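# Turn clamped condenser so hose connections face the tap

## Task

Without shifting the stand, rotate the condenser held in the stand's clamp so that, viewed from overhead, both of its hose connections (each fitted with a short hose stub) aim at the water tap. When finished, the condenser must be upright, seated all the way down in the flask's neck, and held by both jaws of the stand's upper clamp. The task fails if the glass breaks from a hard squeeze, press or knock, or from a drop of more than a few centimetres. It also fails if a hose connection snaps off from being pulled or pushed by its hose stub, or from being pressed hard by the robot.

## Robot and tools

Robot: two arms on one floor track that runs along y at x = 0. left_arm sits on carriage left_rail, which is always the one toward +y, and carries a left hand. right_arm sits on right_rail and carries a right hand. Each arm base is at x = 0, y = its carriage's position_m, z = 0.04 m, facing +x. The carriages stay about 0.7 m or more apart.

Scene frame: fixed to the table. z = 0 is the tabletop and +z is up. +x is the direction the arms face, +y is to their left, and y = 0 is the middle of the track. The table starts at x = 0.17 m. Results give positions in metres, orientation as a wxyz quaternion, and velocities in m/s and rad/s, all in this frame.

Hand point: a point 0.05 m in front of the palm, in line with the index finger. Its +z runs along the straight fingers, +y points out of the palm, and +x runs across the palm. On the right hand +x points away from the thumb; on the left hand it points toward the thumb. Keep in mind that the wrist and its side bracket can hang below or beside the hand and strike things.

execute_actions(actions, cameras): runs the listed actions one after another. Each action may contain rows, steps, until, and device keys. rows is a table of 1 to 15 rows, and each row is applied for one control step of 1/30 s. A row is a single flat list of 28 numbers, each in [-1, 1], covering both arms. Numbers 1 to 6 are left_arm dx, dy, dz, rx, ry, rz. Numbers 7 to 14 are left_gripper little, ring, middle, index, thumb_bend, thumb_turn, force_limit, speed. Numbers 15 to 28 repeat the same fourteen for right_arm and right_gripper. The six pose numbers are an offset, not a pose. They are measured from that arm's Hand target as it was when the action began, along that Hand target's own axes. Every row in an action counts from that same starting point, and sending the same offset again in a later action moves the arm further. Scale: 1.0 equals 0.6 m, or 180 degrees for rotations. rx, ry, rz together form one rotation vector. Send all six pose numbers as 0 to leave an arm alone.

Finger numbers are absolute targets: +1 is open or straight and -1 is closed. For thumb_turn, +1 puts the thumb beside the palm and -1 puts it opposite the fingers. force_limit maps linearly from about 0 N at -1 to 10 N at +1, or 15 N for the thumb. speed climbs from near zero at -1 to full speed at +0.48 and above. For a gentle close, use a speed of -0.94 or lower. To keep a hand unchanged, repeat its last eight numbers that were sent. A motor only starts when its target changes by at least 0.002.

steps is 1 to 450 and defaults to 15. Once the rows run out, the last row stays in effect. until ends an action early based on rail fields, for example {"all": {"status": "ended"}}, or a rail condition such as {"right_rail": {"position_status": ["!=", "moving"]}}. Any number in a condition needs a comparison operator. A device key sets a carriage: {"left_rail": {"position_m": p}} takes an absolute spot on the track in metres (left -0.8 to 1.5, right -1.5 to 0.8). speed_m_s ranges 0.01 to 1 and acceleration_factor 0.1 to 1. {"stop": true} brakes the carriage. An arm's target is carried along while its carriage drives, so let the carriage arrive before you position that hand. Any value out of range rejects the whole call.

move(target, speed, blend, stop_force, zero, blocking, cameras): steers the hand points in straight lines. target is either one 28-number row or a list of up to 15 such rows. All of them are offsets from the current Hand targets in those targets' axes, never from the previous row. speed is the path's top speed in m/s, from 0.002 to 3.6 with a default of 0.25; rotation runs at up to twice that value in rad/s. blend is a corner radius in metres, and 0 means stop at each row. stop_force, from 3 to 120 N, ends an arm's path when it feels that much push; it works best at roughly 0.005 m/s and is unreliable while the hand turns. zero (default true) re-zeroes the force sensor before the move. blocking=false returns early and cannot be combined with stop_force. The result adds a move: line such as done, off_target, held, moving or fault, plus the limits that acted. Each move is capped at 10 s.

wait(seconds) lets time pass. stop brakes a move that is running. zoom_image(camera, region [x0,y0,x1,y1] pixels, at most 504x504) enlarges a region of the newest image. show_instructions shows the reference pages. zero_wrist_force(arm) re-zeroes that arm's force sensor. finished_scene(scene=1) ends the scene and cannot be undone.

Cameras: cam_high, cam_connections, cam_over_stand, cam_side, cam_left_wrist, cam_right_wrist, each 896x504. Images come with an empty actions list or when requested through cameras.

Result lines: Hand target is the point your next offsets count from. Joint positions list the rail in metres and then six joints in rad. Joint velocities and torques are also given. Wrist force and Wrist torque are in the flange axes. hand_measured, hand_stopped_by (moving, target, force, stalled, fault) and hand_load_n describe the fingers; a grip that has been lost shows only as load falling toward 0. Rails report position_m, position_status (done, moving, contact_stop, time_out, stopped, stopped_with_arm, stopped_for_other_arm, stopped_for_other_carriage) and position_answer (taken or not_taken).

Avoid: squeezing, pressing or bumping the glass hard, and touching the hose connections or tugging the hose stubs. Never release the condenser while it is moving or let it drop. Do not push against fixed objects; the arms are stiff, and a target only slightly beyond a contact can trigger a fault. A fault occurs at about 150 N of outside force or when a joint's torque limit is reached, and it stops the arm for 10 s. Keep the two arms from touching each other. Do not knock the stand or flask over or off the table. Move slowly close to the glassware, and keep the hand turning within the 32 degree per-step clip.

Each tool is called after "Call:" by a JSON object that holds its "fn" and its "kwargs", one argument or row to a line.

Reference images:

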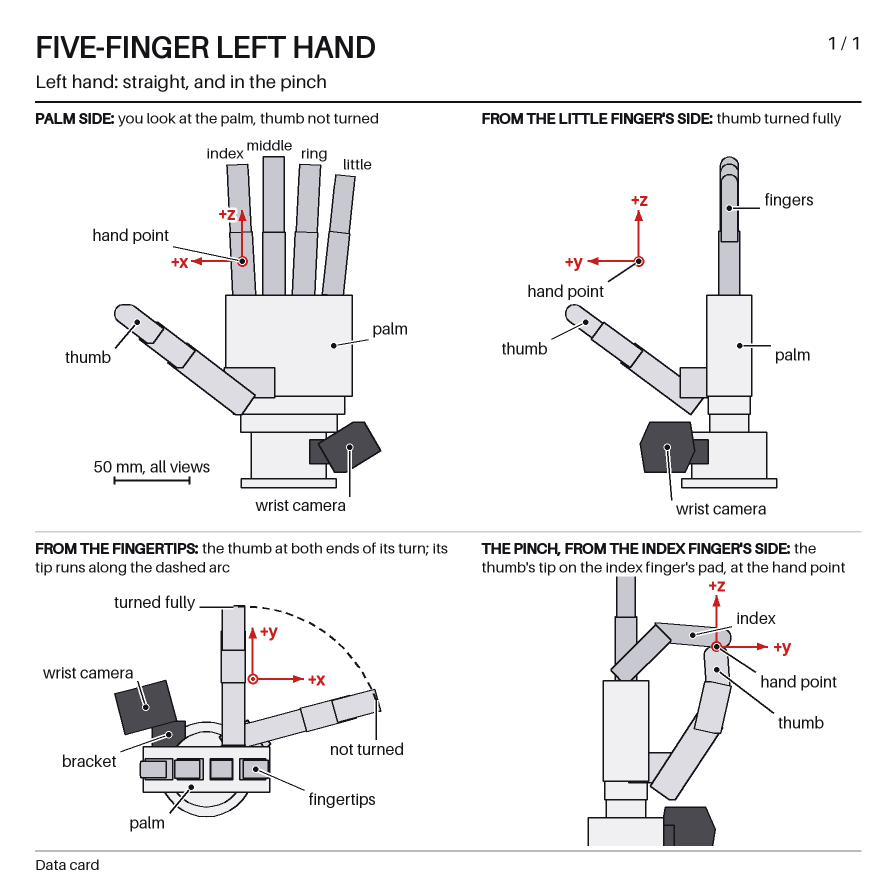

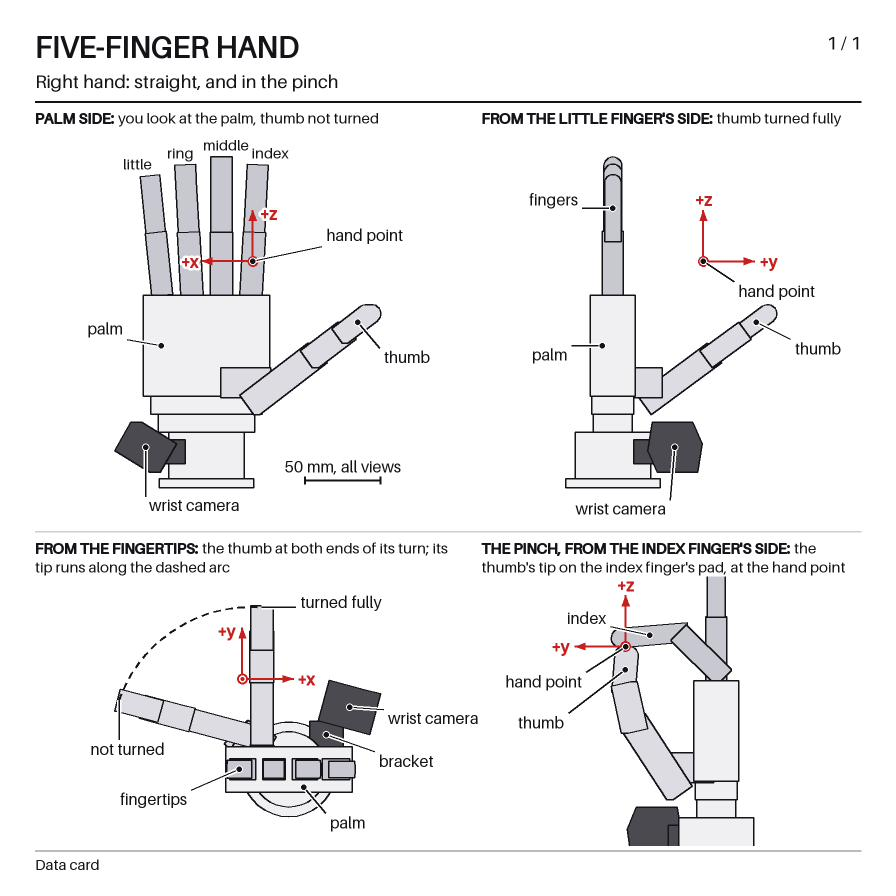

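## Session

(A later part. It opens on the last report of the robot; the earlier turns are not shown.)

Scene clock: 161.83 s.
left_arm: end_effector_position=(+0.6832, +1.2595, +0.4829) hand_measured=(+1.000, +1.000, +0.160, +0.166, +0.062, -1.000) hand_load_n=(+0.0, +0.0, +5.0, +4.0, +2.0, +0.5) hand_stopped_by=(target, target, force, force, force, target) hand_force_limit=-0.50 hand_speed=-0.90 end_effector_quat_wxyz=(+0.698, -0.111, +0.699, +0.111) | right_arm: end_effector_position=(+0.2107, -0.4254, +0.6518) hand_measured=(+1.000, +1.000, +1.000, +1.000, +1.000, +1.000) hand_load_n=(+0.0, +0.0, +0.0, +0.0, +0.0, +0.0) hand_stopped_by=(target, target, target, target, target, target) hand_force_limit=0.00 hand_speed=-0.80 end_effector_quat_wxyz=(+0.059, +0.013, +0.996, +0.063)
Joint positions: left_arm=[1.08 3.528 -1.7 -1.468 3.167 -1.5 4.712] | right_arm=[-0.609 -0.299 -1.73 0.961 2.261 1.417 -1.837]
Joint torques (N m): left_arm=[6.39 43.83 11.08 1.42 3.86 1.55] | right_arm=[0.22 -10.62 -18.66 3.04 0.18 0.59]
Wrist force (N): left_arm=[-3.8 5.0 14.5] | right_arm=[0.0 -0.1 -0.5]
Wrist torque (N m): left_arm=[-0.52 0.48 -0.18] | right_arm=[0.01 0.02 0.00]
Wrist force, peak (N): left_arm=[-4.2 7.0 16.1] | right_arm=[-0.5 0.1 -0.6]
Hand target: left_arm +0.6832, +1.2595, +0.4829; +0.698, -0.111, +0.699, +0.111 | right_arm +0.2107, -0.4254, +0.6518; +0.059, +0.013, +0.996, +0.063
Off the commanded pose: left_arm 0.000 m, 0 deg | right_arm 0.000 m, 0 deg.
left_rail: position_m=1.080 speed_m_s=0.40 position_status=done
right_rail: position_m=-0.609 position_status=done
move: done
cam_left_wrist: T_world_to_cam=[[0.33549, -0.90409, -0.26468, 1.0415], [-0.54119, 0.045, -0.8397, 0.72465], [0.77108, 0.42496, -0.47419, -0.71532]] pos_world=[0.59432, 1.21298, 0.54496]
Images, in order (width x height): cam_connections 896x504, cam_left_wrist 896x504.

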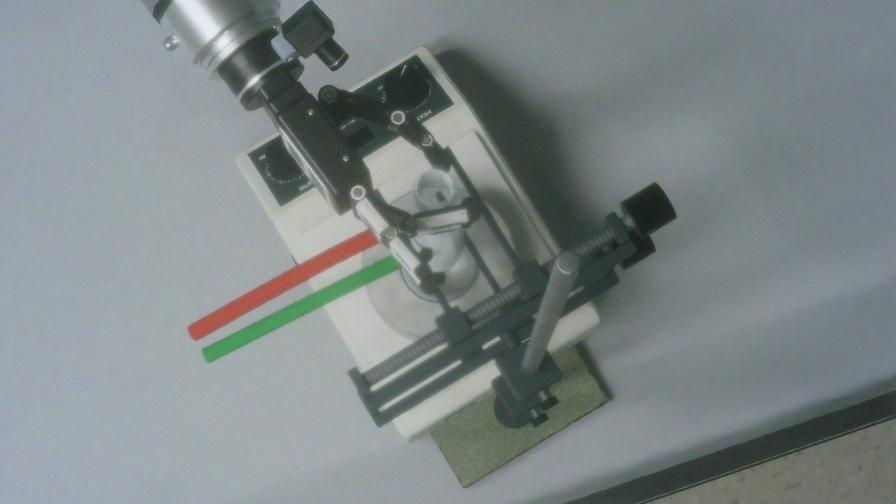

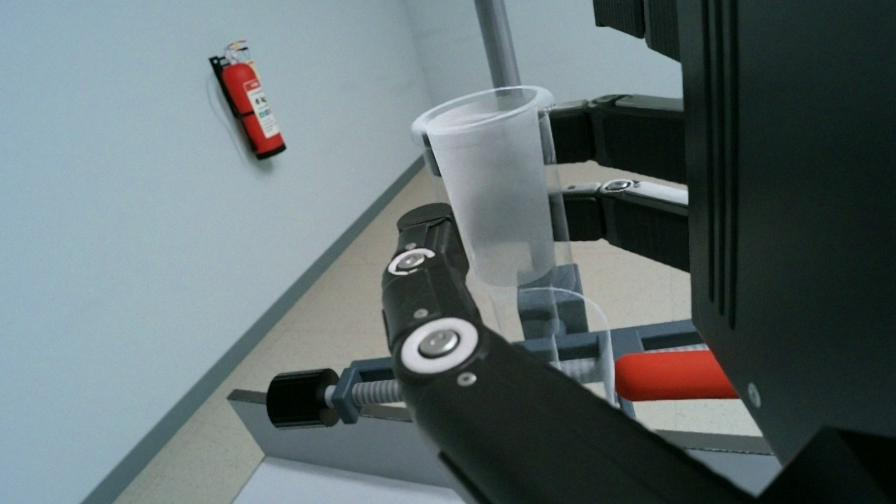

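Call:
{"fn": "execute_actions", "kwargs": {
  "actions": [
    {"rows": [[0,0.0008,0.0018,0,0,0, 1,1,-0.55,-0.55,-0.55,-1,-0.5,-0.9, 0,0,0,0,0,0, 1,1,1,1,1,1,0,-0.8]], "steps": 15}
  ]
}}

Call:
{"fn": "zoom_image", "kwargs": {
  "camera": "cam_connections",
  "region": [370, 150, 570, 310]
}}

Scene clock: 164.60 s.
left_arm: end_effector_position=(+0.6841, +1.2603, +0.4829) hand_measured=(+1.000, +1.000, +0.160, +0.166, +0.062, -1.000) hand_load_n=(+0.0, -0.5, +4.0, +3.0, +2.5, +0.0) hand_stopped_by=(target, target, force, force, force, target) hand_force_limit=-0.50 hand_speed=-0.90 end_effector_quat_wxyz=(+0.698, -0.111, +0.699, +0.111) | right_arm: end_effector_position=(+0.2107, -0.4254, +0.6518) hand_measured=(+1.000, +1.000, +1.000, +1.000, +1.000, +1.000) hand_load_n=(+0.0, +0.0, +0.0, +0.0, +0.0, +0.0) hand_stopped_by=(target, target, target, target, target, target) hand_force_limit=0.00 hand_speed=-0.80 end_effector_quat_wxyz=(+0.059, +0.013, +0.996, +0.063)
Joint positions: left_arm=[1.08 3.529 -1.702 -1.466 3.167 -1.499 4.712] | right_arm=[-0.609 -0.299 -1.73 0.961 2.261 1.417 -1.837]
Joint torques (N m): left_arm=[11.36 20.14 31.5 0.52 2.77 -2.11] | right_arm=[-0.25 -10.95 -18.46 2.97 0.1 0.63]
Wrist force (N): left_arm=[-1.5 -0.3 4.7] | right_arm=[-0.3 -0.1 -0.3]
Wrist torque (N m): left_arm=[-0.43 0.26 -0.06] | right_arm=[-0.01 0.07 -0.03]
Wrist force, peak (N): left_arm=[-4.0 5.2 14.6] | right_arm=[-0.3 -0.3 -0.7]
Hand target: left_arm +0.6841, +1.2603, +0.4829; +0.698, -0.111, +0.699, +0.111 | right_arm +0.2107, -0.4254, +0.6518; +0.059, +0.013, +0.996, +0.063
Off the commanded pose: left_arm 0.000 m, 0 deg | right_arm 0.000 m, 0 deg.
left_rail: position_m=1.080 speed_m_s=0.40 position_status=done
right_rail: position_m=-0.609 position_status=done

Scaled by 2.520 from the camera's image (finer frame: 1280x720).
This view is cut from an older image: the scene may have changed since it was taken.

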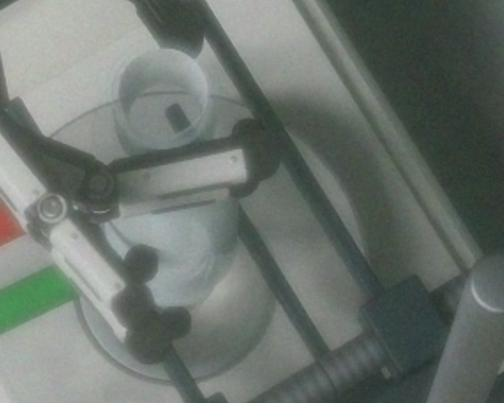

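Call:
{"fn": "execute_actions", "kwargs": {
  "actions": [
    {"rows": [[0,0,0,0,0,0, 1,1,-0.6,-0.6,-0.6,-1,-0.1,-0.9, 0,0,0,0,0,0, 1,1,1,1,1,1,0,-0.8]], "steps": 60}
  ],
  "cameras": ["cam_connections", "cam_left_wrist"]
}}

Call:
{"fn": "zoom_image", "kwargs": {
  "camera": "cam_connections",
  "region": [370, 150, 570, 310]
}}

Scene clock: 167.33 s.
left_arm: end_effector_position=(+0.6841, +1.2603, +0.4829) hand_measured=(+1.000, +1.000, +0.152, +0.150, +0.048, -1.000) hand_load_n=(+0.0, +0.0, +5.0, +7.0, +6.5, +0.0) hand_stopped_by=(target, target, force, force, force, target) hand_force_limit=-0.10 hand_speed=-0.90 end_effector_quat_wxyz=(+0.698, -0.111, +0.699, +0.111) | right_arm: end_effector_position=(+0.2107, -0.4254, +0.6518) hand_measured=(+1.000, +1.000, +1.000, +1.000, +1.000, +1.000) hand_load_n=(+0.0, +0.0, +0.0, +0.0, +0.0, +0.0) hand_stopped_by=(target, target, target, target, target, target) hand_force_limit=0.00 hand_speed=-0.80 end_effector_quat_wxyz=(+0.059, +0.013, +0.996, +0.063)
Joint positions: left_arm=[1.08 3.529 -1.702 -1.466 3.167 -1.499 4.712] | right_arm=[-0.609 -0.299 -1.73 0.961 2.261 1.417 -1.837]
Joint torques (N m): left_arm=[11.32 23.77 27.41 0.65 -1.04 -1.48] | right_arm=[0.6 -10.91 -18.74 3.05 0.24 0.61]
Wrist force (N): left_arm=[-2.2 -0.6 5.8] | right_arm=[-0.2 0.1 -0.2]
Wrist torque (N m): left_arm=[-0.45 0.31 -0.13] | right_arm=[0.03 0.05 -0.01]
Wrist force, peak (N): left_arm=[-2.2 -1.0 6.0] | right_arm=[-0.5 -0.4 -0.7]
Hand target: left_arm +0.6841, +1.2603, +0.4829; +0.698, -0.111, +0.699, +0.111 | right_arm +0.2107, -0.4254, +0.6518; +0.059, +0.013, +0.996, +0.063
Off the commanded pose: left_arm 0.000 m, 0 deg | right_arm 0.000 m, 0 deg.
left_rail: position_m=1.080 speed_m_s=0.40 position_status=done
right_rail: position_m=-0.609 position_status=done
cam_left_wrist: T_world_to_cam=[[0.33537, -0.90414, -0.26467, 1.04209], [-0.54116, 0.04508, -0.83971, 0.72494], [0.77115, 0.42484, -0.47417, -0.71619]] pos_world=[0.59511, 1.21378, 0.54496]

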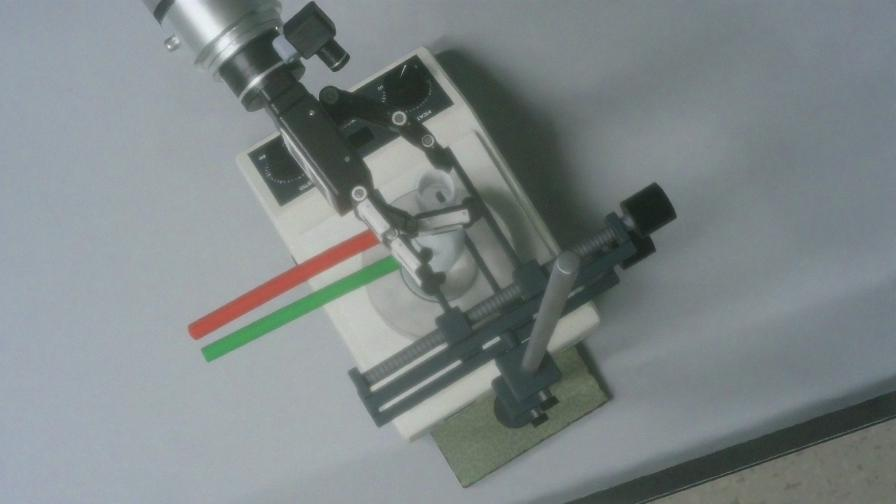

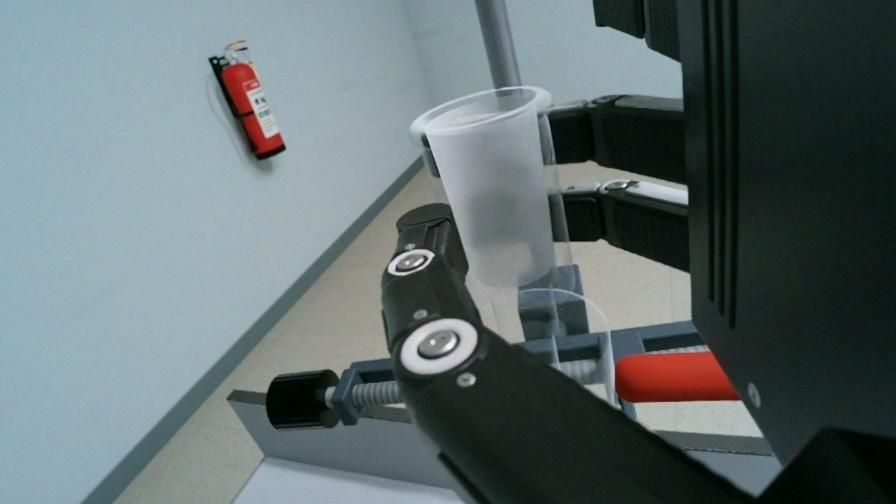

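Scaled by 2.520 from the camera's image (finer frame: 1280x720).

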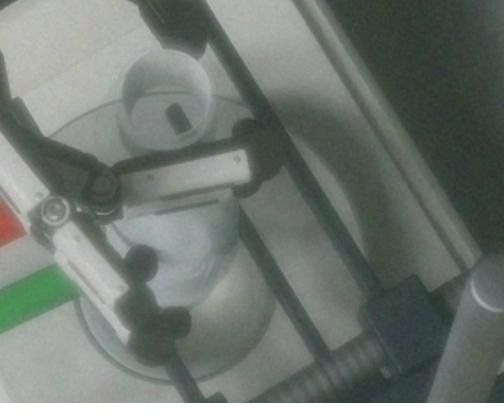

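Call:
{"fn": "move", "kwargs": {
  "target": [0, 0.0015, 0.0030, 0.0333, 0, 0, 1, 1, -0.6, -0.6, -0.6, -1, -0.1, -0.9, 0, 0, 0, 0, 0, 0, 1, 1, 1, 1, 1, 1, 0, -0.8],
  "speed": 0.04,
  "cameras": ["cam_connections"]
}}

Call:
{"fn": "zoom_image", "kwargs": {
  "camera": "cam_connections",
  "region": [170, 280, 320, 380]
}}

Scene clock: 169.77 s.
left_arm: end_effector_position=(+0.6855, +1.2617, +0.4829) hand_measured=(+1.000, +1.000, +0.152, +0.150, +0.048, -1.000) hand_load_n=(+0.0, +0.0, +3.5, +6.0, +4.5, +0.5) hand_stopped_by=(target, target, force, force, force, target) hand_force_limit=-0.10 hand_speed=-0.90 end_effector_quat_wxyz=(+0.703, -0.074, +0.703, +0.074) | right_arm: end_effector_position=(+0.2107, -0.4254, +0.6518) hand_measured=(+1.000, +1.000, +1.000, +1.000, +1.000, +1.000) hand_load_n=(+0.0, +0.0, +0.0, +0.0, -0.5, +0.0) hand_stopped_by=(target, target, target, target, target, target) hand_force_limit=0.00 hand_speed=-0.80 end_effector_quat_wxyz=(+0.059, +0.013, +0.996, +0.063)
Joint positions: left_arm=[1.08 3.591 -1.682 -1.488 3.169 -1.332 4.712] | right_arm=[-0.609 -0.299 -1.73 0.961 2.261 1.417 -1.837]
Joint torques (N m): left_arm=[6.18 41.8 12.33 2.02 4.19 1.63] | right_arm=[0.04 -10.9 -18.4 3.01 0.16 0.68]
Wrist force (N): left_arm=[-3.0 5.8 10.7] | right_arm=[0.1 -0.2 -0.1]
Wrist torque (N m): left_arm=[-0.38 0.38 -0.20] | right_arm=[-0.02 0.00 -0.01]
Wrist force, peak (N): left_arm=[-3.3 6.1 10.7] | right_arm=[-0.8 0.0 -0.3]
Hand target: left_arm +0.6855, +1.2617, +0.4829; +0.703, -0.074, +0.703, +0.074 | right_arm +0.2107, -0.4254, +0.6518; +0.059, +0.013, +0.996, +0.063
Off the commanded pose: left_arm 0.000 m, 0 deg | right_arm 0.000 m, 0 deg.
left_rail: position_m=1.080 speed_m_s=0.40 position_status=done
right_rail: position_m=-0.609 position_status=done
move: done

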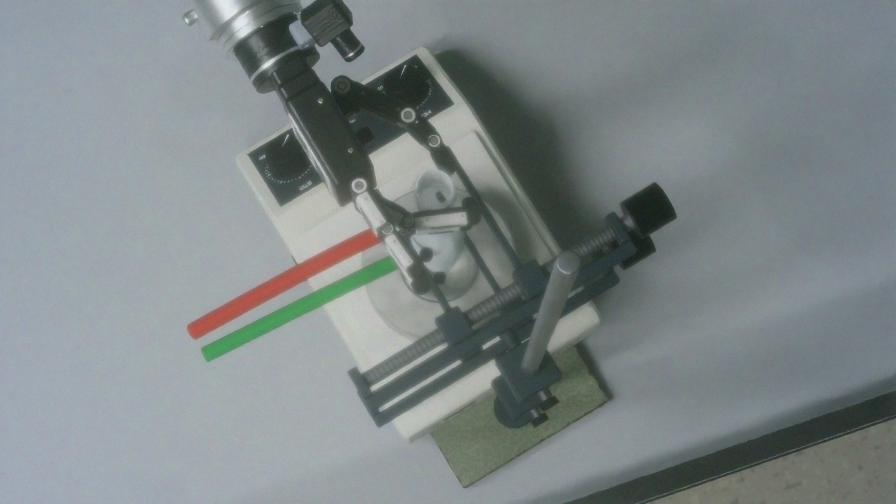

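Scaled by 3.360 from the camera's image (finer frame: 1280x720).

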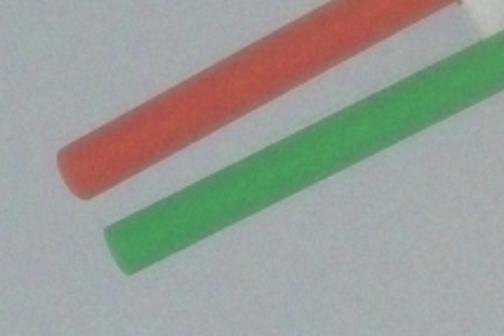

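Call:
{"fn": "execute_actions", "kwargs": {
  "actions": [
    {"rows": [[0,0.001,0.0014,0,0,0, 1,1,-0.6,-0.6,-0.6,-1,-0.1,-0.9, 0,0,0,0,0,0, 1,1,1,1,1,1,0,-0.8]], "steps": 15},
    {"rows": [[0,0,0,0,0,0, 1,1,0.4,0.4,0.4,-1,-0.1,-0.8, 0,0,0,0,0,0, 1,1,1,1,1,1,0,-0.8]], "steps": 30},
    {"rows": [[0,0,0,0,0,0, 1,1,1,1,1,-1,-0.1,-0.3, 0,0,0,0,0,0, 1,1,1,1,1,1,0,-0.8]], "steps": 40}
  ],
  "cameras": ["cam_connections", "cam_left_wrist"]
}}

Call:
{"fn": "zoom_image", "kwargs": {
  "camera": "cam_connections",
  "region": [170, 280, 320, 380]
}}

Call:
{"fn": "zoom_image", "kwargs": {
  "camera": "cam_left_wrist",
  "region": [380, 60, 700, 500]
}}

Scene clock: 175.90 s.
left_arm: end_effector_position=(+0.6862, +1.2625, +0.4829) hand_measured=(+1.000, +1.000, +1.000, +1.000, +1.000, -1.000) hand_load_n=(+0.0, +0.0, +0.0, +0.0, +0.0, +0.5) hand_stopped_by=(target, target, target, target, target, target) hand_force_limit=-0.10 hand_speed=-0.30 end_effector_quat_wxyz=(+0.703, -0.074, +0.703, +0.074) | right_arm: end_effector_position=(+0.2107, -0.4254, +0.6518) hand_measured=(+1.000, +1.000, +1.000, +1.000, +1.000, +1.000) hand_load_n=(+0.0, +0.0, +0.0, +0.0, +0.0, +0.0) hand_stopped_by=(target, target, target, target, target, target) hand_force_limit=0.00 hand_speed=-0.80 end_effector_quat_wxyz=(+0.059, +0.013, +0.996, +0.063)
Joint positions: left_arm=[1.08 3.592 -1.684 -1.486 3.169 -1.331 4.712] | right_arm=[-0.609 -0.299 -1.73 0.961 2.261 1.417 -1.837]
Joint torques (N m): left_arm=[8.02 17.81 18.95 1.25 -2.34 -1.58] | right_arm=[0.06 -11.4 -18.32 2.98 0.17 0.65]
Wrist force (N): left_arm=[-4.0 -1.4 2.6] | right_arm=[-0.1 0.1 -0.6]
Wrist torque (N m): left_arm=[-0.31 0.36 -0.09] | right_arm=[0.06 0.04 -0.01]
Wrist force, peak (N): left_arm=[-3.1 6.1 10.7] | right_arm=[-0.3 0.0 -0.9]
Hand target: left_arm +0.6862, +1.2625, +0.4829; +0.703, -0.074, +0.703, +0.074 | right_arm +0.2107, -0.4254, +0.6518; +0.059, +0.013, +0.996, +0.063
Off the commanded pose: left_arm 0.000 m, 0 deg | right_arm 0.000 m, 0 deg.
left_rail: position_m=1.080 speed_m_s=0.40 position_status=done
right_rail: position_m=-0.609 position_status=done
cam_left_wrist: T_world_to_cam=[[0.23913, -0.93427, -0.26451, 1.14734], [-0.53345, 0.10121, -0.83975, 0.64986], [0.81132, 0.34191, -0.47418, -0.64162]] pos_world=[0.59287, 1.22552, 0.54496]

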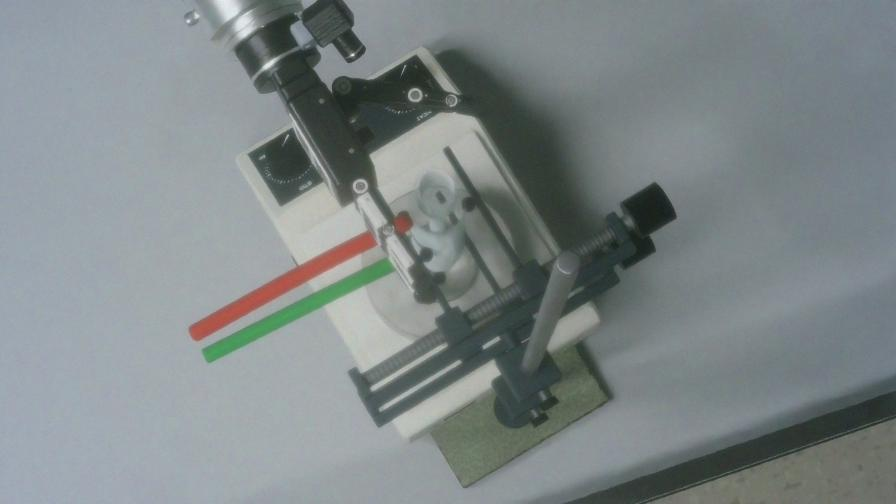

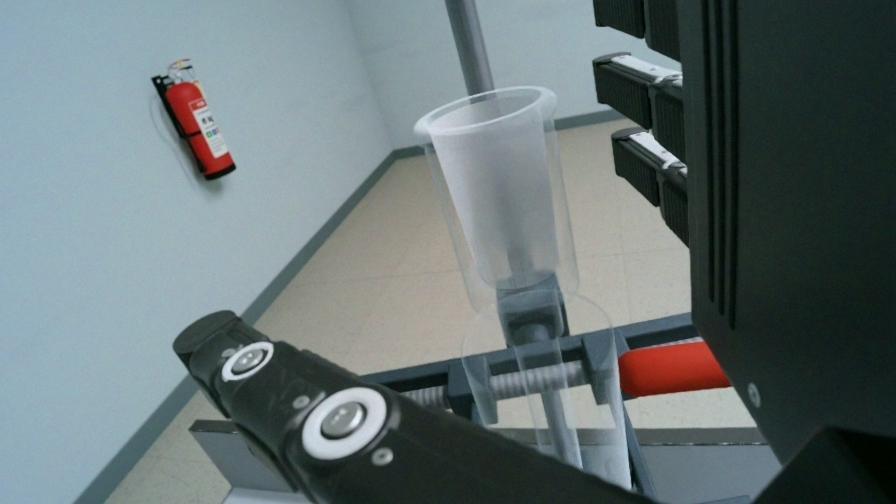

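Scaled by 3.360 from the camera's image (finer frame: 1280x720).

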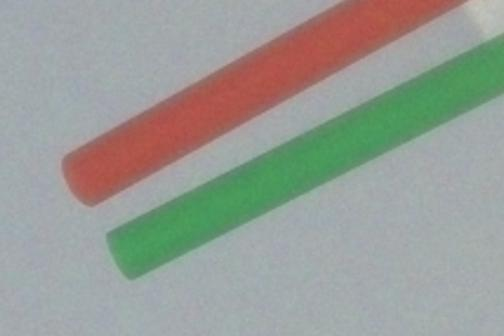

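Scaled by 1.145 from the camera's image (finer frame: 1280x720).

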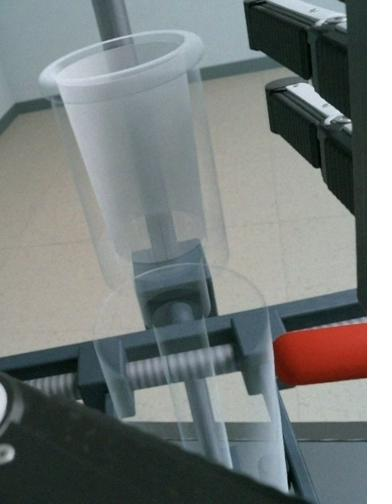

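Call:
{"fn": "move", "kwargs": {
  "target": [0, 0, -0.25, 0, 0, 0, 1, 1, 1, 1, 1, -1, -0.1, -0.3, 0, 0, 0, 0, 0, 0, 1, 1, 1, 1, 1, 1, 0, -0.8],
  "speed": 0.15
}}

Call:
{"fn": "execute_actions", "kwargs": {
  "actions": [
    {"left_rail": {"position_m": 1.45}, "steps": 150, "until": {"left_rail": {"position_status": ["!=", "moving"]}}}
  ]
}}

Call:
{"fn": "move", "kwargs": {
  "target": [0.3772, -0.3635, 0.1163, 0.1782, -0.2109, -0.4629, 1, 1, 1, 1, 1, -1, -0.1, -0.3, 0, 0, 0, 0, 0, 0, 1, 1, 1, 1, 1, 1, 0, -0.8],
  "speed": 0.2,
  "cameras": ["cam_left_wrist", "cam_side"]
}}

Scene clock: 180.10 s.
left_arm: end_effector_position=(+0.5396, +1.2312, +0.4830) hand_measured=(+1.000, +1.000, +1.000, +1.000, +1.000, -1.000) hand_load_n=(+0.0, +0.0, +0.0, +0.0, +0.0, +0.0) hand_stopped_by=(target, target, target, target, target, target) hand_force_limit=-0.10 hand_speed=-0.30 end_effector_quat_wxyz=(+0.703, -0.074, +0.703, +0.074) | right_arm: end_effector_position=(+0.2107, -0.4254, +0.6518) hand_measured=(+1.000, +1.000, +1.000, +1.000, +1.000, +1.000) hand_load_n=(+0.0, +0.0, +0.0, +0.0, +0.0, +0.0) hand_stopped_by=(target, target, target, target, target, target) hand_force_limit=0.00 hand_speed=-0.80 end_effector_quat_wxyz=(+0.059, +0.013, +0.996, +0.063)
Joint positions: left_arm=[1.08 3.716 -1.304 -1.835 3.137 -1.207 4.712] | right_arm=[-0.609 -0.299 -1.73 0.961 2.261 1.417 -1.837]
Joint torques (N m): left_arm=[14.15 21.41 12.54 0.31 2.81 -2.26] | right_arm=[0.09 -11.31 -18.6 3 0.17 0.66]
Wrist force (N): left_arm=[-3.6 -1.4 2.5] | right_arm=[0.0 -0.3 -0.1]
Wrist torque (N m): left_arm=[-0.30 0.29 -0.07] | right_arm=[-0.04 0.01 -0.02]
Wrist force, peak (N): left_arm=[-3.9 -1.2 3.2] | right_arm=[-0.5 -0.1 -0.7]
Hand target: left_arm +0.5395, +1.2312, +0.4830; +0.703, -0.074, +0.703, +0.074 | right_arm +0.2107, -0.4254, +0.6518; +0.059, +0.013, +0.996, +0.063
Off the commanded pose: left_arm 0.000 m, 0 deg | right_arm 0.000 m, 0 deg.
left_rail: position_m=1.080 speed_m_s=0.40 position_status=done
right_rail: position_m=-0.609 position_status=done
move: done

Scene clock: 181.97 s.
left_arm: end_effector_position=(+0.5395, +1.6012, +0.4830) hand_measured=(+1.000, +1.000, +1.000, +1.000, +1.000, -1.000) hand_load_n=(+0.0, +0.0, +0.0, +0.0, +0.0, +0.5) hand_stopped_by=(target, target, target, target, target, target) hand_force_limit=-0.10 hand_speed=-0.30 end_effector_quat_wxyz=(+0.703, -0.074, +0.703, +0.074) | right_arm: end_effector_position=(+0.2107, -0.4254, +0.6518) hand_measured=(+1.000, +1.000, +1.000, +1.000, +1.000, +1.000) hand_load_n=(+0.0, +0.0, +0.0, +0.0, +0.0, +0.0) hand_stopped_by=(target, target, target, target, target, target) hand_force_limit=0.00 hand_speed=-0.80 end_effector_quat_wxyz=(+0.059, +0.013, +0.996, +0.063)
Joint positions: left_arm=[1.45 3.716 -1.304 -1.835 3.137 -1.207 4.712] | right_arm=[-0.609 -0.299 -1.73 0.961 2.261 1.417 -1.837]
Joint torques (N m): left_arm=[7.12 20.45 12.85 0.36 2.22 -2.18] | right_arm=[0.16 -11.33 -18.26 3.07 0.17 0.64]
Wrist force (N): left_arm=[-3.7 -1.2 2.6] | right_arm=[-0.4 -0.4 -0.2]
Wrist torque (N m): left_arm=[-0.27 0.31 -0.09] | right_arm=[-0.06 0.08 -0.04]
Wrist force, peak (N): left_arm=[-3.6 -2.1 2.5] | right_arm=[-0.2 -0.3 -0.8]
Hand target: left_arm +0.5395, +1.6011, +0.4830; +0.703, -0.074, +0.703, +0.074 | right_arm +0.2107, -0.4254, +0.6518; +0.059, +0.013, +0.996, +0.063
Off the commanded pose: left_arm 0.000 m, 0 deg | right_arm 0.000 m, 0 deg.
left_rail: position_m=1.450 speed_m_s=0.40 position_status=done
right_rail: position_m=-0.609 position_status=done

Scene clock: 186.90 s.
left_arm: end_effector_position=(+0.6531, +1.4023, +0.2567) hand_measured=(+1.000, +1.000, +1.000, +1.000, +1.000, -1.000) hand_load_n=(+0.0, +0.0, +0.5, +0.0, +0.0, +0.0) hand_stopped_by=(target, target, target, target, target, target) hand_force_limit=-0.10 hand_speed=-0.30 end_effector_quat_wxyz=(+0.738, -0.306, +0.231, -0.555) | right_arm: end_effector_position=(+0.2107, -0.4254, +0.6518) hand_measured=(+1.000, +1.000, +1.000, +1.000, +1.000, +1.000) hand_load_n=(+0.0, +0.0, +0.0, +0.0, +0.0, +0.0) hand_stopped_by=(target, target, target, target, target, target) hand_force_limit=0.00 hand_speed=-0.80 end_effector_quat_wxyz=(+0.059, +0.013, +0.996, +0.063)
Joint positions: left_arm=[1.45 3.269 -2.124 -2.262 5.176 -1.678 3.25] | right_arm=[-0.609 -0.299 -1.73 0.961 2.261 1.417 -1.837]
Joint torques (N m): left_arm=[-8.12 24.16 17.92 4.56 -2.29 -2.02] | right_arm=[-0.18 -11.57 -18.39 3.14 0.26 0.7]
Wrist force (N): left_arm=[-0.9 -1.6 4.2] | right_arm=[-0.2 0.0 -0.4]
Wrist torque (N m): left_arm=[-0.19 -0.01 -0.12] | right_arm=[0.02 0.06 -0.02]
Wrist force, peak (N): left_arm=[-3.3 -2.0 3.5] | right_arm=[-0.3 -0.4 -0.7]
Hand target: left_arm +0.6531, +1.4023, +0.2567; +0.738, -0.306, +0.231, -0.556 | right_arm +0.2107, -0.4254, +0.6518; +0.059, +0.013, +0.996, +0.063
Off the commanded pose: left_arm 0.000 m, 0 deg | right_arm 0.000 m, 0 deg.
left_rail: position_m=1.450 speed_m_s=0.40 position_status=done
right_rail: position_m=-0.609 position_status=done
move: done
cam_left_wrist: T_world_to_cam=[[-0.55419, -0.43525, 0.70952, 0.7944], [0.03509, -0.86386, -0.50251, 1.3236], [0.83165, -0.25359, 0.49402, -0.19666]] pos_world=[0.55736, 1.43929, 0.19864]
Images, in order (width x height): cam_side 896x504, cam_left_wrist 896x504.

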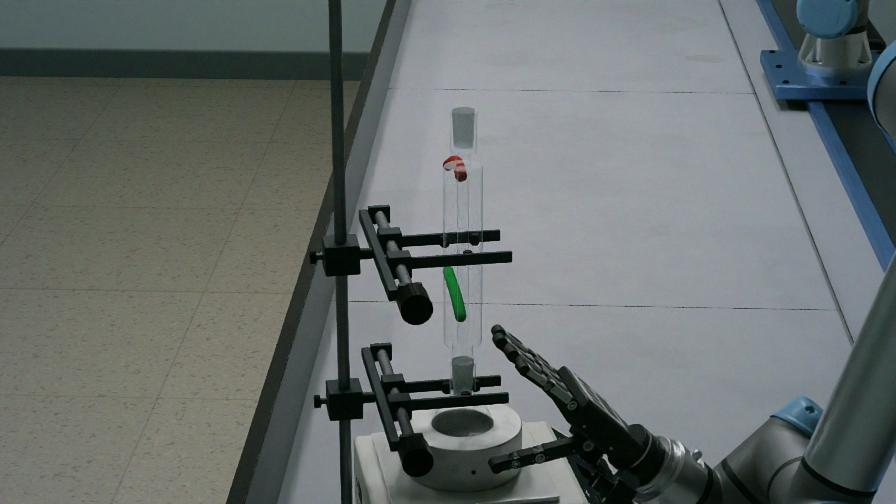

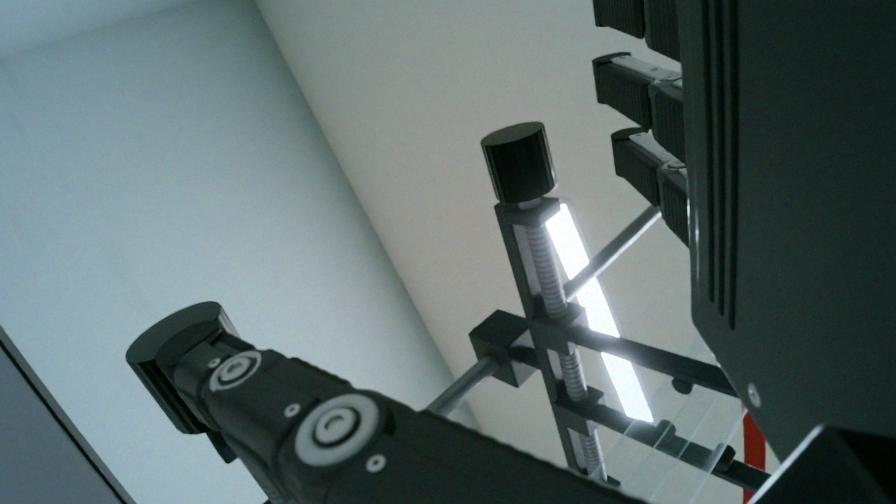

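Call:
{"fn": "move", "kwargs": {
  "target": [
    [0.0608, -0.0147, -0.0147, 0, 0, 0, 1, 1, 1, 1, 1, -1, -0.1, -0.3, 0, 0, 0, 0, 0, 0, 1, 1, 1, 1, 1, 1, 0, -0.8],
    [0.0610, -0.0145, 0.2022, 0, 0, 0, 1, 1, 1, 1, 1, -1, -0.1, -0.3, 0, 0, 0, 0, 0, 0, 1, 1, 1, 1, 1, 1, 0, -0.8]
  ],
  "speed": 0.1,
  "cameras": ["cam_left_wrist"]
}}

Scene clock: 190.37 s.
left_arm: end_effector_position=(+0.7398, +1.3892, +0.3485) hand_measured=(+1.000, +1.000, +1.000, +1.000, +1.000, -1.000) hand_load_n=(+0.0, -0.5, +0.0, +0.0, +0.0, +0.0) hand_stopped_by=(target, target, target, target, target, target) hand_force_limit=-0.10 hand_speed=-0.30 end_effector_quat_wxyz=(+0.738, -0.306, +0.231, -0.556) | right_arm: end_effector_position=(+0.2107, -0.4254, +0.6518) hand_measured=(+1.000, +1.000, +1.000, +1.000, +1.000, +1.000) hand_load_n=(+0.0, +0.0, +0.0, +0.0, +0.0, +0.0) hand_stopped_by=(target, target, target, target, target, target) hand_force_limit=0.00 hand_speed=-0.80 end_effector_quat_wxyz=(+0.059, +0.013, +0.996, +0.063)
Joint positions: left_arm=[1.45 3.222 -2.027 -1.985 4.806 -1.712 3.284] | right_arm=[-0.609 -0.299 -1.73 0.961 2.261 1.417 -1.837]
Joint torques (N m): left_arm=[12.02 47.8 27.56 1.73 2.68 -2.11] | right_arm=[-0.07 -11.4 -18.58 3.01 0.17 0.72]
Wrist force (N): left_arm=[-0.4 -1.5 4.7] | right_arm=[0.1 0.2 -0.2]
Wrist torque (N m): left_arm=[-0.21 -0.08 -0.09] | right_arm=[0.04 0.01 0.01]
Wrist force, peak (N): left_arm=[-0.8 -1.4 5.2] | right_arm=[-0.6 -0.2 -0.7]
Hand target: left_arm +0.7399, +1.3892, +0.3485; +0.738, -0.306, +0.231, -0.556 | right_arm +0.2107, -0.4254, +0.6518; +0.059, +0.013, +0.996, +0.063
Off the commanded pose: left_arm 0.000 m, 0 deg | right_arm 0.000 m, 0 deg.
left_rail: position_m=1.450 speed_m_s=0.40 position_status=done
right_rail: position_m=-0.609 position_status=done
move: done
cam_left_wrist: T_world_to_cam=[[-0.55436, -0.43515, 0.70945, 0.77157], [0.03515, -0.86391, -0.50242, 1.35525], [0.83153, -0.25359, 0.49421, -0.31732]] pos_world=[0.64396, 1.42609, 0.29034]

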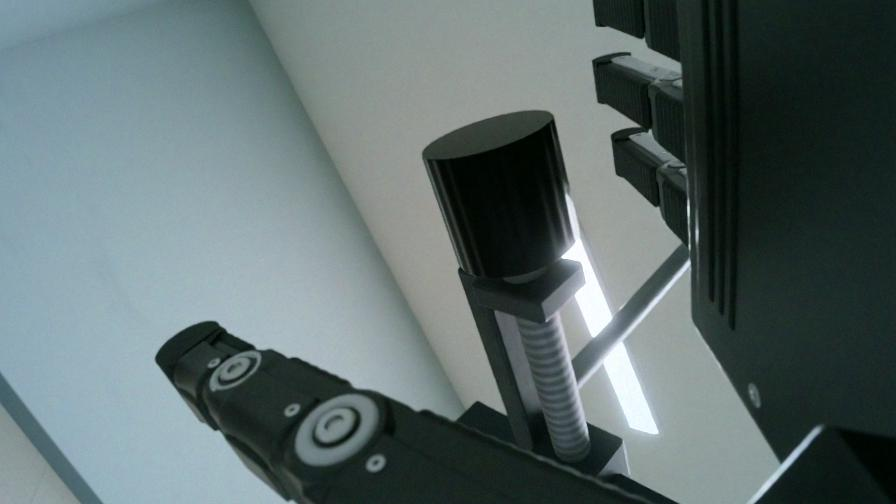

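Call:
{"fn": "execute_actions", "kwargs": {
  "actions": [
    {"rows": [[0,0,0,0,0,0, 1,1,0.55,0.55,0.3,-1,-0.3,-0.4, 0,0,0,0,0,0, 1,1,1,1,1,1,0,-0.8]], "steps": 30},
    {"rows": [[0,0,0,0,0,0, 1,1,-0.3,-0.3,-0.3,-1,-0.1,-0.8, 0,0,0,0,0,0, 1,1,1,1,1,1,0,-0.8]], "steps": 60}
  ]
}}

Scene clock: 194.30 s.
left_arm: end_effector_position=(+0.7399, +1.3892, +0.3485) hand_measured=(+1.000, +1.000, +0.314, +0.312, -0.034, -1.000) hand_load_n=(+0.0, +0.0, +9.0, +6.5, +7.5, +0.0) hand_stopped_by=(target, target, force, force, force, target) hand_force_limit=-0.10 hand_speed=-0.80 end_effector_quat_wxyz=(+0.738, -0.306, +0.231, -0.556) | right_arm: end_effector_position=(+0.2107, -0.4254, +0.6518) hand_measured=(+1.000, +1.000, +1.000, +1.000, +1.000, +1.000) hand_load_n=(+0.0, +0.0, +0.0, +0.0, +0.0, +0.0) hand_stopped_by=(target, target, target, target, target, target) hand_force_limit=0.00 hand_speed=-0.80 end_effector_quat_wxyz=(+0.059, +0.013, +0.996, +0.063)
Joint positions: left_arm=[1.45 3.222 -2.027 -1.985 4.806 -1.712 3.284] | right_arm=[-0.609 -0.299 -1.73 0.961 2.261 1.417 -1.837]
Joint torques (N m): left_arm=[-3.19 17.53 3 0.76 0.08 -0.69] | right_arm=[0.22 -11.96 -18.01 3 0.25 0.71]
Wrist force (N): left_arm=[-0.3 -7.1 20.1] | right_arm=[-0.4 -0.1 -0.2]
Wrist torque (N m): left_arm=[-0.74 0.28 0.01] | right_arm=[0.00 0.08 -0.03]
Wrist force, peak (N): left_arm=[0.4 -7.6 23.3] | right_arm=[-0.6 0.1 -0.6]
Hand target: left_arm +0.7399, +1.3892, +0.3485; +0.738, -0.306, +0.231, -0.556 | right_arm +0.2107, -0.4254, +0.6518; +0.059, +0.013, +0.996, +0.063
Off the commanded pose: left_arm 0.000 m, 0 deg | right_arm 0.000 m, 0 deg.
left_rail: position_m=1.450 speed_m_s=0.40 position_status=done
right_rail: position_m=-0.609 position_status=done

Call:
{"fn": "move", "kwargs": {
  "target": [
    [0, -0.0082, -0.0058, -0.1111, 0, 0, 1, 1, -0.3, -0.3, -0.3, -1, -0.1, -0.8, 0, 0, 0, 0, 0, 0, 1, 1, 1, 1, 1, 1, 0, -0.8],
    [0, -0.0178, -0.0087, -0.2222, 0, 0, 1, 1, -0.3, -0.3, -0.3, -1, -0.1, -0.8, 0, 0, 0, 0, 0, 0, 1, 1, 1, 1, 1, 1, 0, -0.8],
    [0, -0.0275, -0.0078, -0.3333, 0, 0, 1, 1, -0.3, -0.3, -0.3, -1, -0.1, -0.8, 0, 0, 0, 0, 0, 0, 1, 1, 1, 1, 1, 1, 0, -0.8],
    [0, -0.036, -0.0035, -0.4444, 0, 0, 1, 1, -0.3, -0.3, -0.3, -1, -0.1, -0.8, 0, 0, 0, 0, 0, 0, 1, 1, 1, 1, 1, 1, 0, -0.8]
  ],
  "speed": 0.12,
  "blend": [0.001, 0.001, 0.001, 0],
  "cameras": ["cam_left_wrist", "cam_connections"]
}}

Call:
{"fn": "zoom_image", "kwargs": {
  "camera": "cam_connections",
  "region": [370, 150, 570, 310]
}}

Scene clock: 201.70 s.
left_arm: end_effector_position=(+0.7238, +1.3845, +0.3623) hand_measured=(+1.000, +1.000, +0.314, +0.312, -0.030, -1.000) hand_load_n=(+0.0, +0.0, +0.0, +0.0, +24.5, +0.0) hand_stopped_by=(target, target, force, force, force, target) hand_force_limit=-0.10 hand_speed=-0.80 end_effector_quat_wxyz=(-0.369, +0.709, -0.534, +0.277) | right_arm: end_effector_position=(+0.2107, -0.4254, +0.6518) hand_measured=(+1.000, +1.000, +1.000, +1.000, +1.000, +1.000) hand_load_n=(+0.0, -0.5, +0.0, +0.0, +0.0, +0.0) hand_stopped_by=(target, target, target, target, target, target) hand_force_limit=0.00 hand_speed=-0.80 end_effector_quat_wxyz=(+0.059, +0.013, +0.996, +0.063)
Joint positions: left_arm=[1.45 3.234 -2.096 -0.877 2.352 -1.725 3.033] | right_arm=[-0.609 -0.299 -1.73 0.961 2.261 1.417 -1.837]
Joint torques (N m): left_arm=[16.09 37.64 39.12 6.49 1.85 -2.88] | right_arm=[0.01 -12.05 -18.43 3.02 0.21 0.73]
Wrist force (N): left_arm=[-1.9 25.2 -10.2] | right_arm=[-0.5 -0.1 -0.4]
Wrist torque (N m): left_arm=[0.94 -0.15 -0.42] | right_arm=[0.00 0.10 -0.04]
Wrist force, peak (N): left_arm=[-1.9 25.2 -10.2] | right_arm=[-0.4 -0.1 -0.9]
Hand target: left_arm +0.7238, +1.3845, +0.3623; -0.369, +0.709, -0.534, +0.277 | right_arm +0.2107, -0.4254, +0.6518; +0.059, +0.013, +0.996, +0.063
Off the commanded pose: left_arm 0.000 m, 0 deg | right_arm 0.000 m, 0 deg.
left_rail: position_m=1.450 speed_m_s=0.40 position_status=done
right_rail: position_m=-0.609 position_status=done
move: done
cam_left_wrist: T_world_to_cam=[[0.63555, -0.09296, 0.76645, -0.60479], [-0.2774, -0.95393, 0.11433, 1.48613], [0.72051, -0.28527, -0.63205, 0.22027]] pos_world=[0.63793, 1.42428, 0.43285]
Images, in order (width x height): cam_connections 896x504, cam_left_wrist 896x504.

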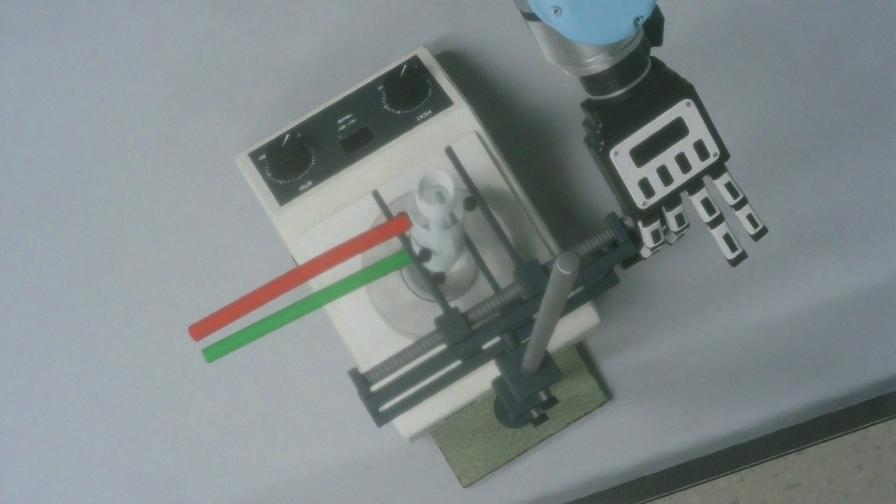

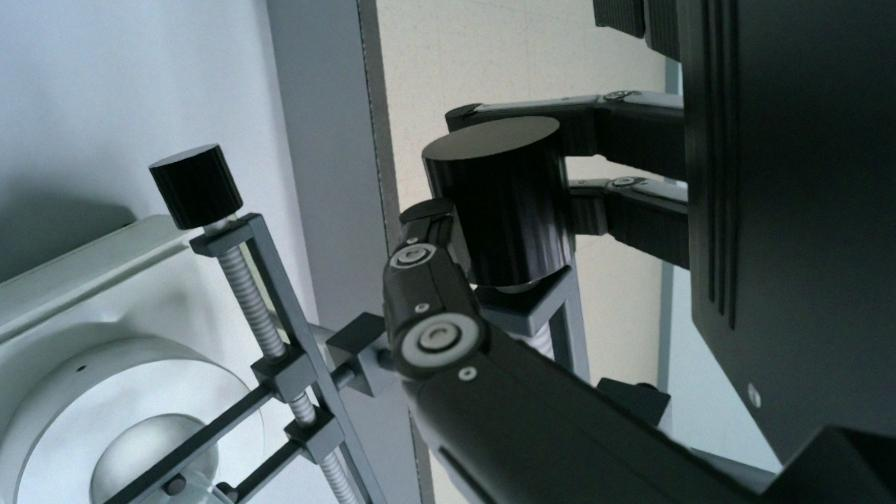

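Scaled by 2.520 from the camera's image (finer frame: 1280x720).

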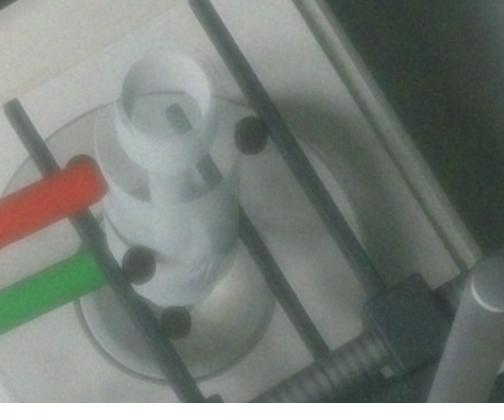

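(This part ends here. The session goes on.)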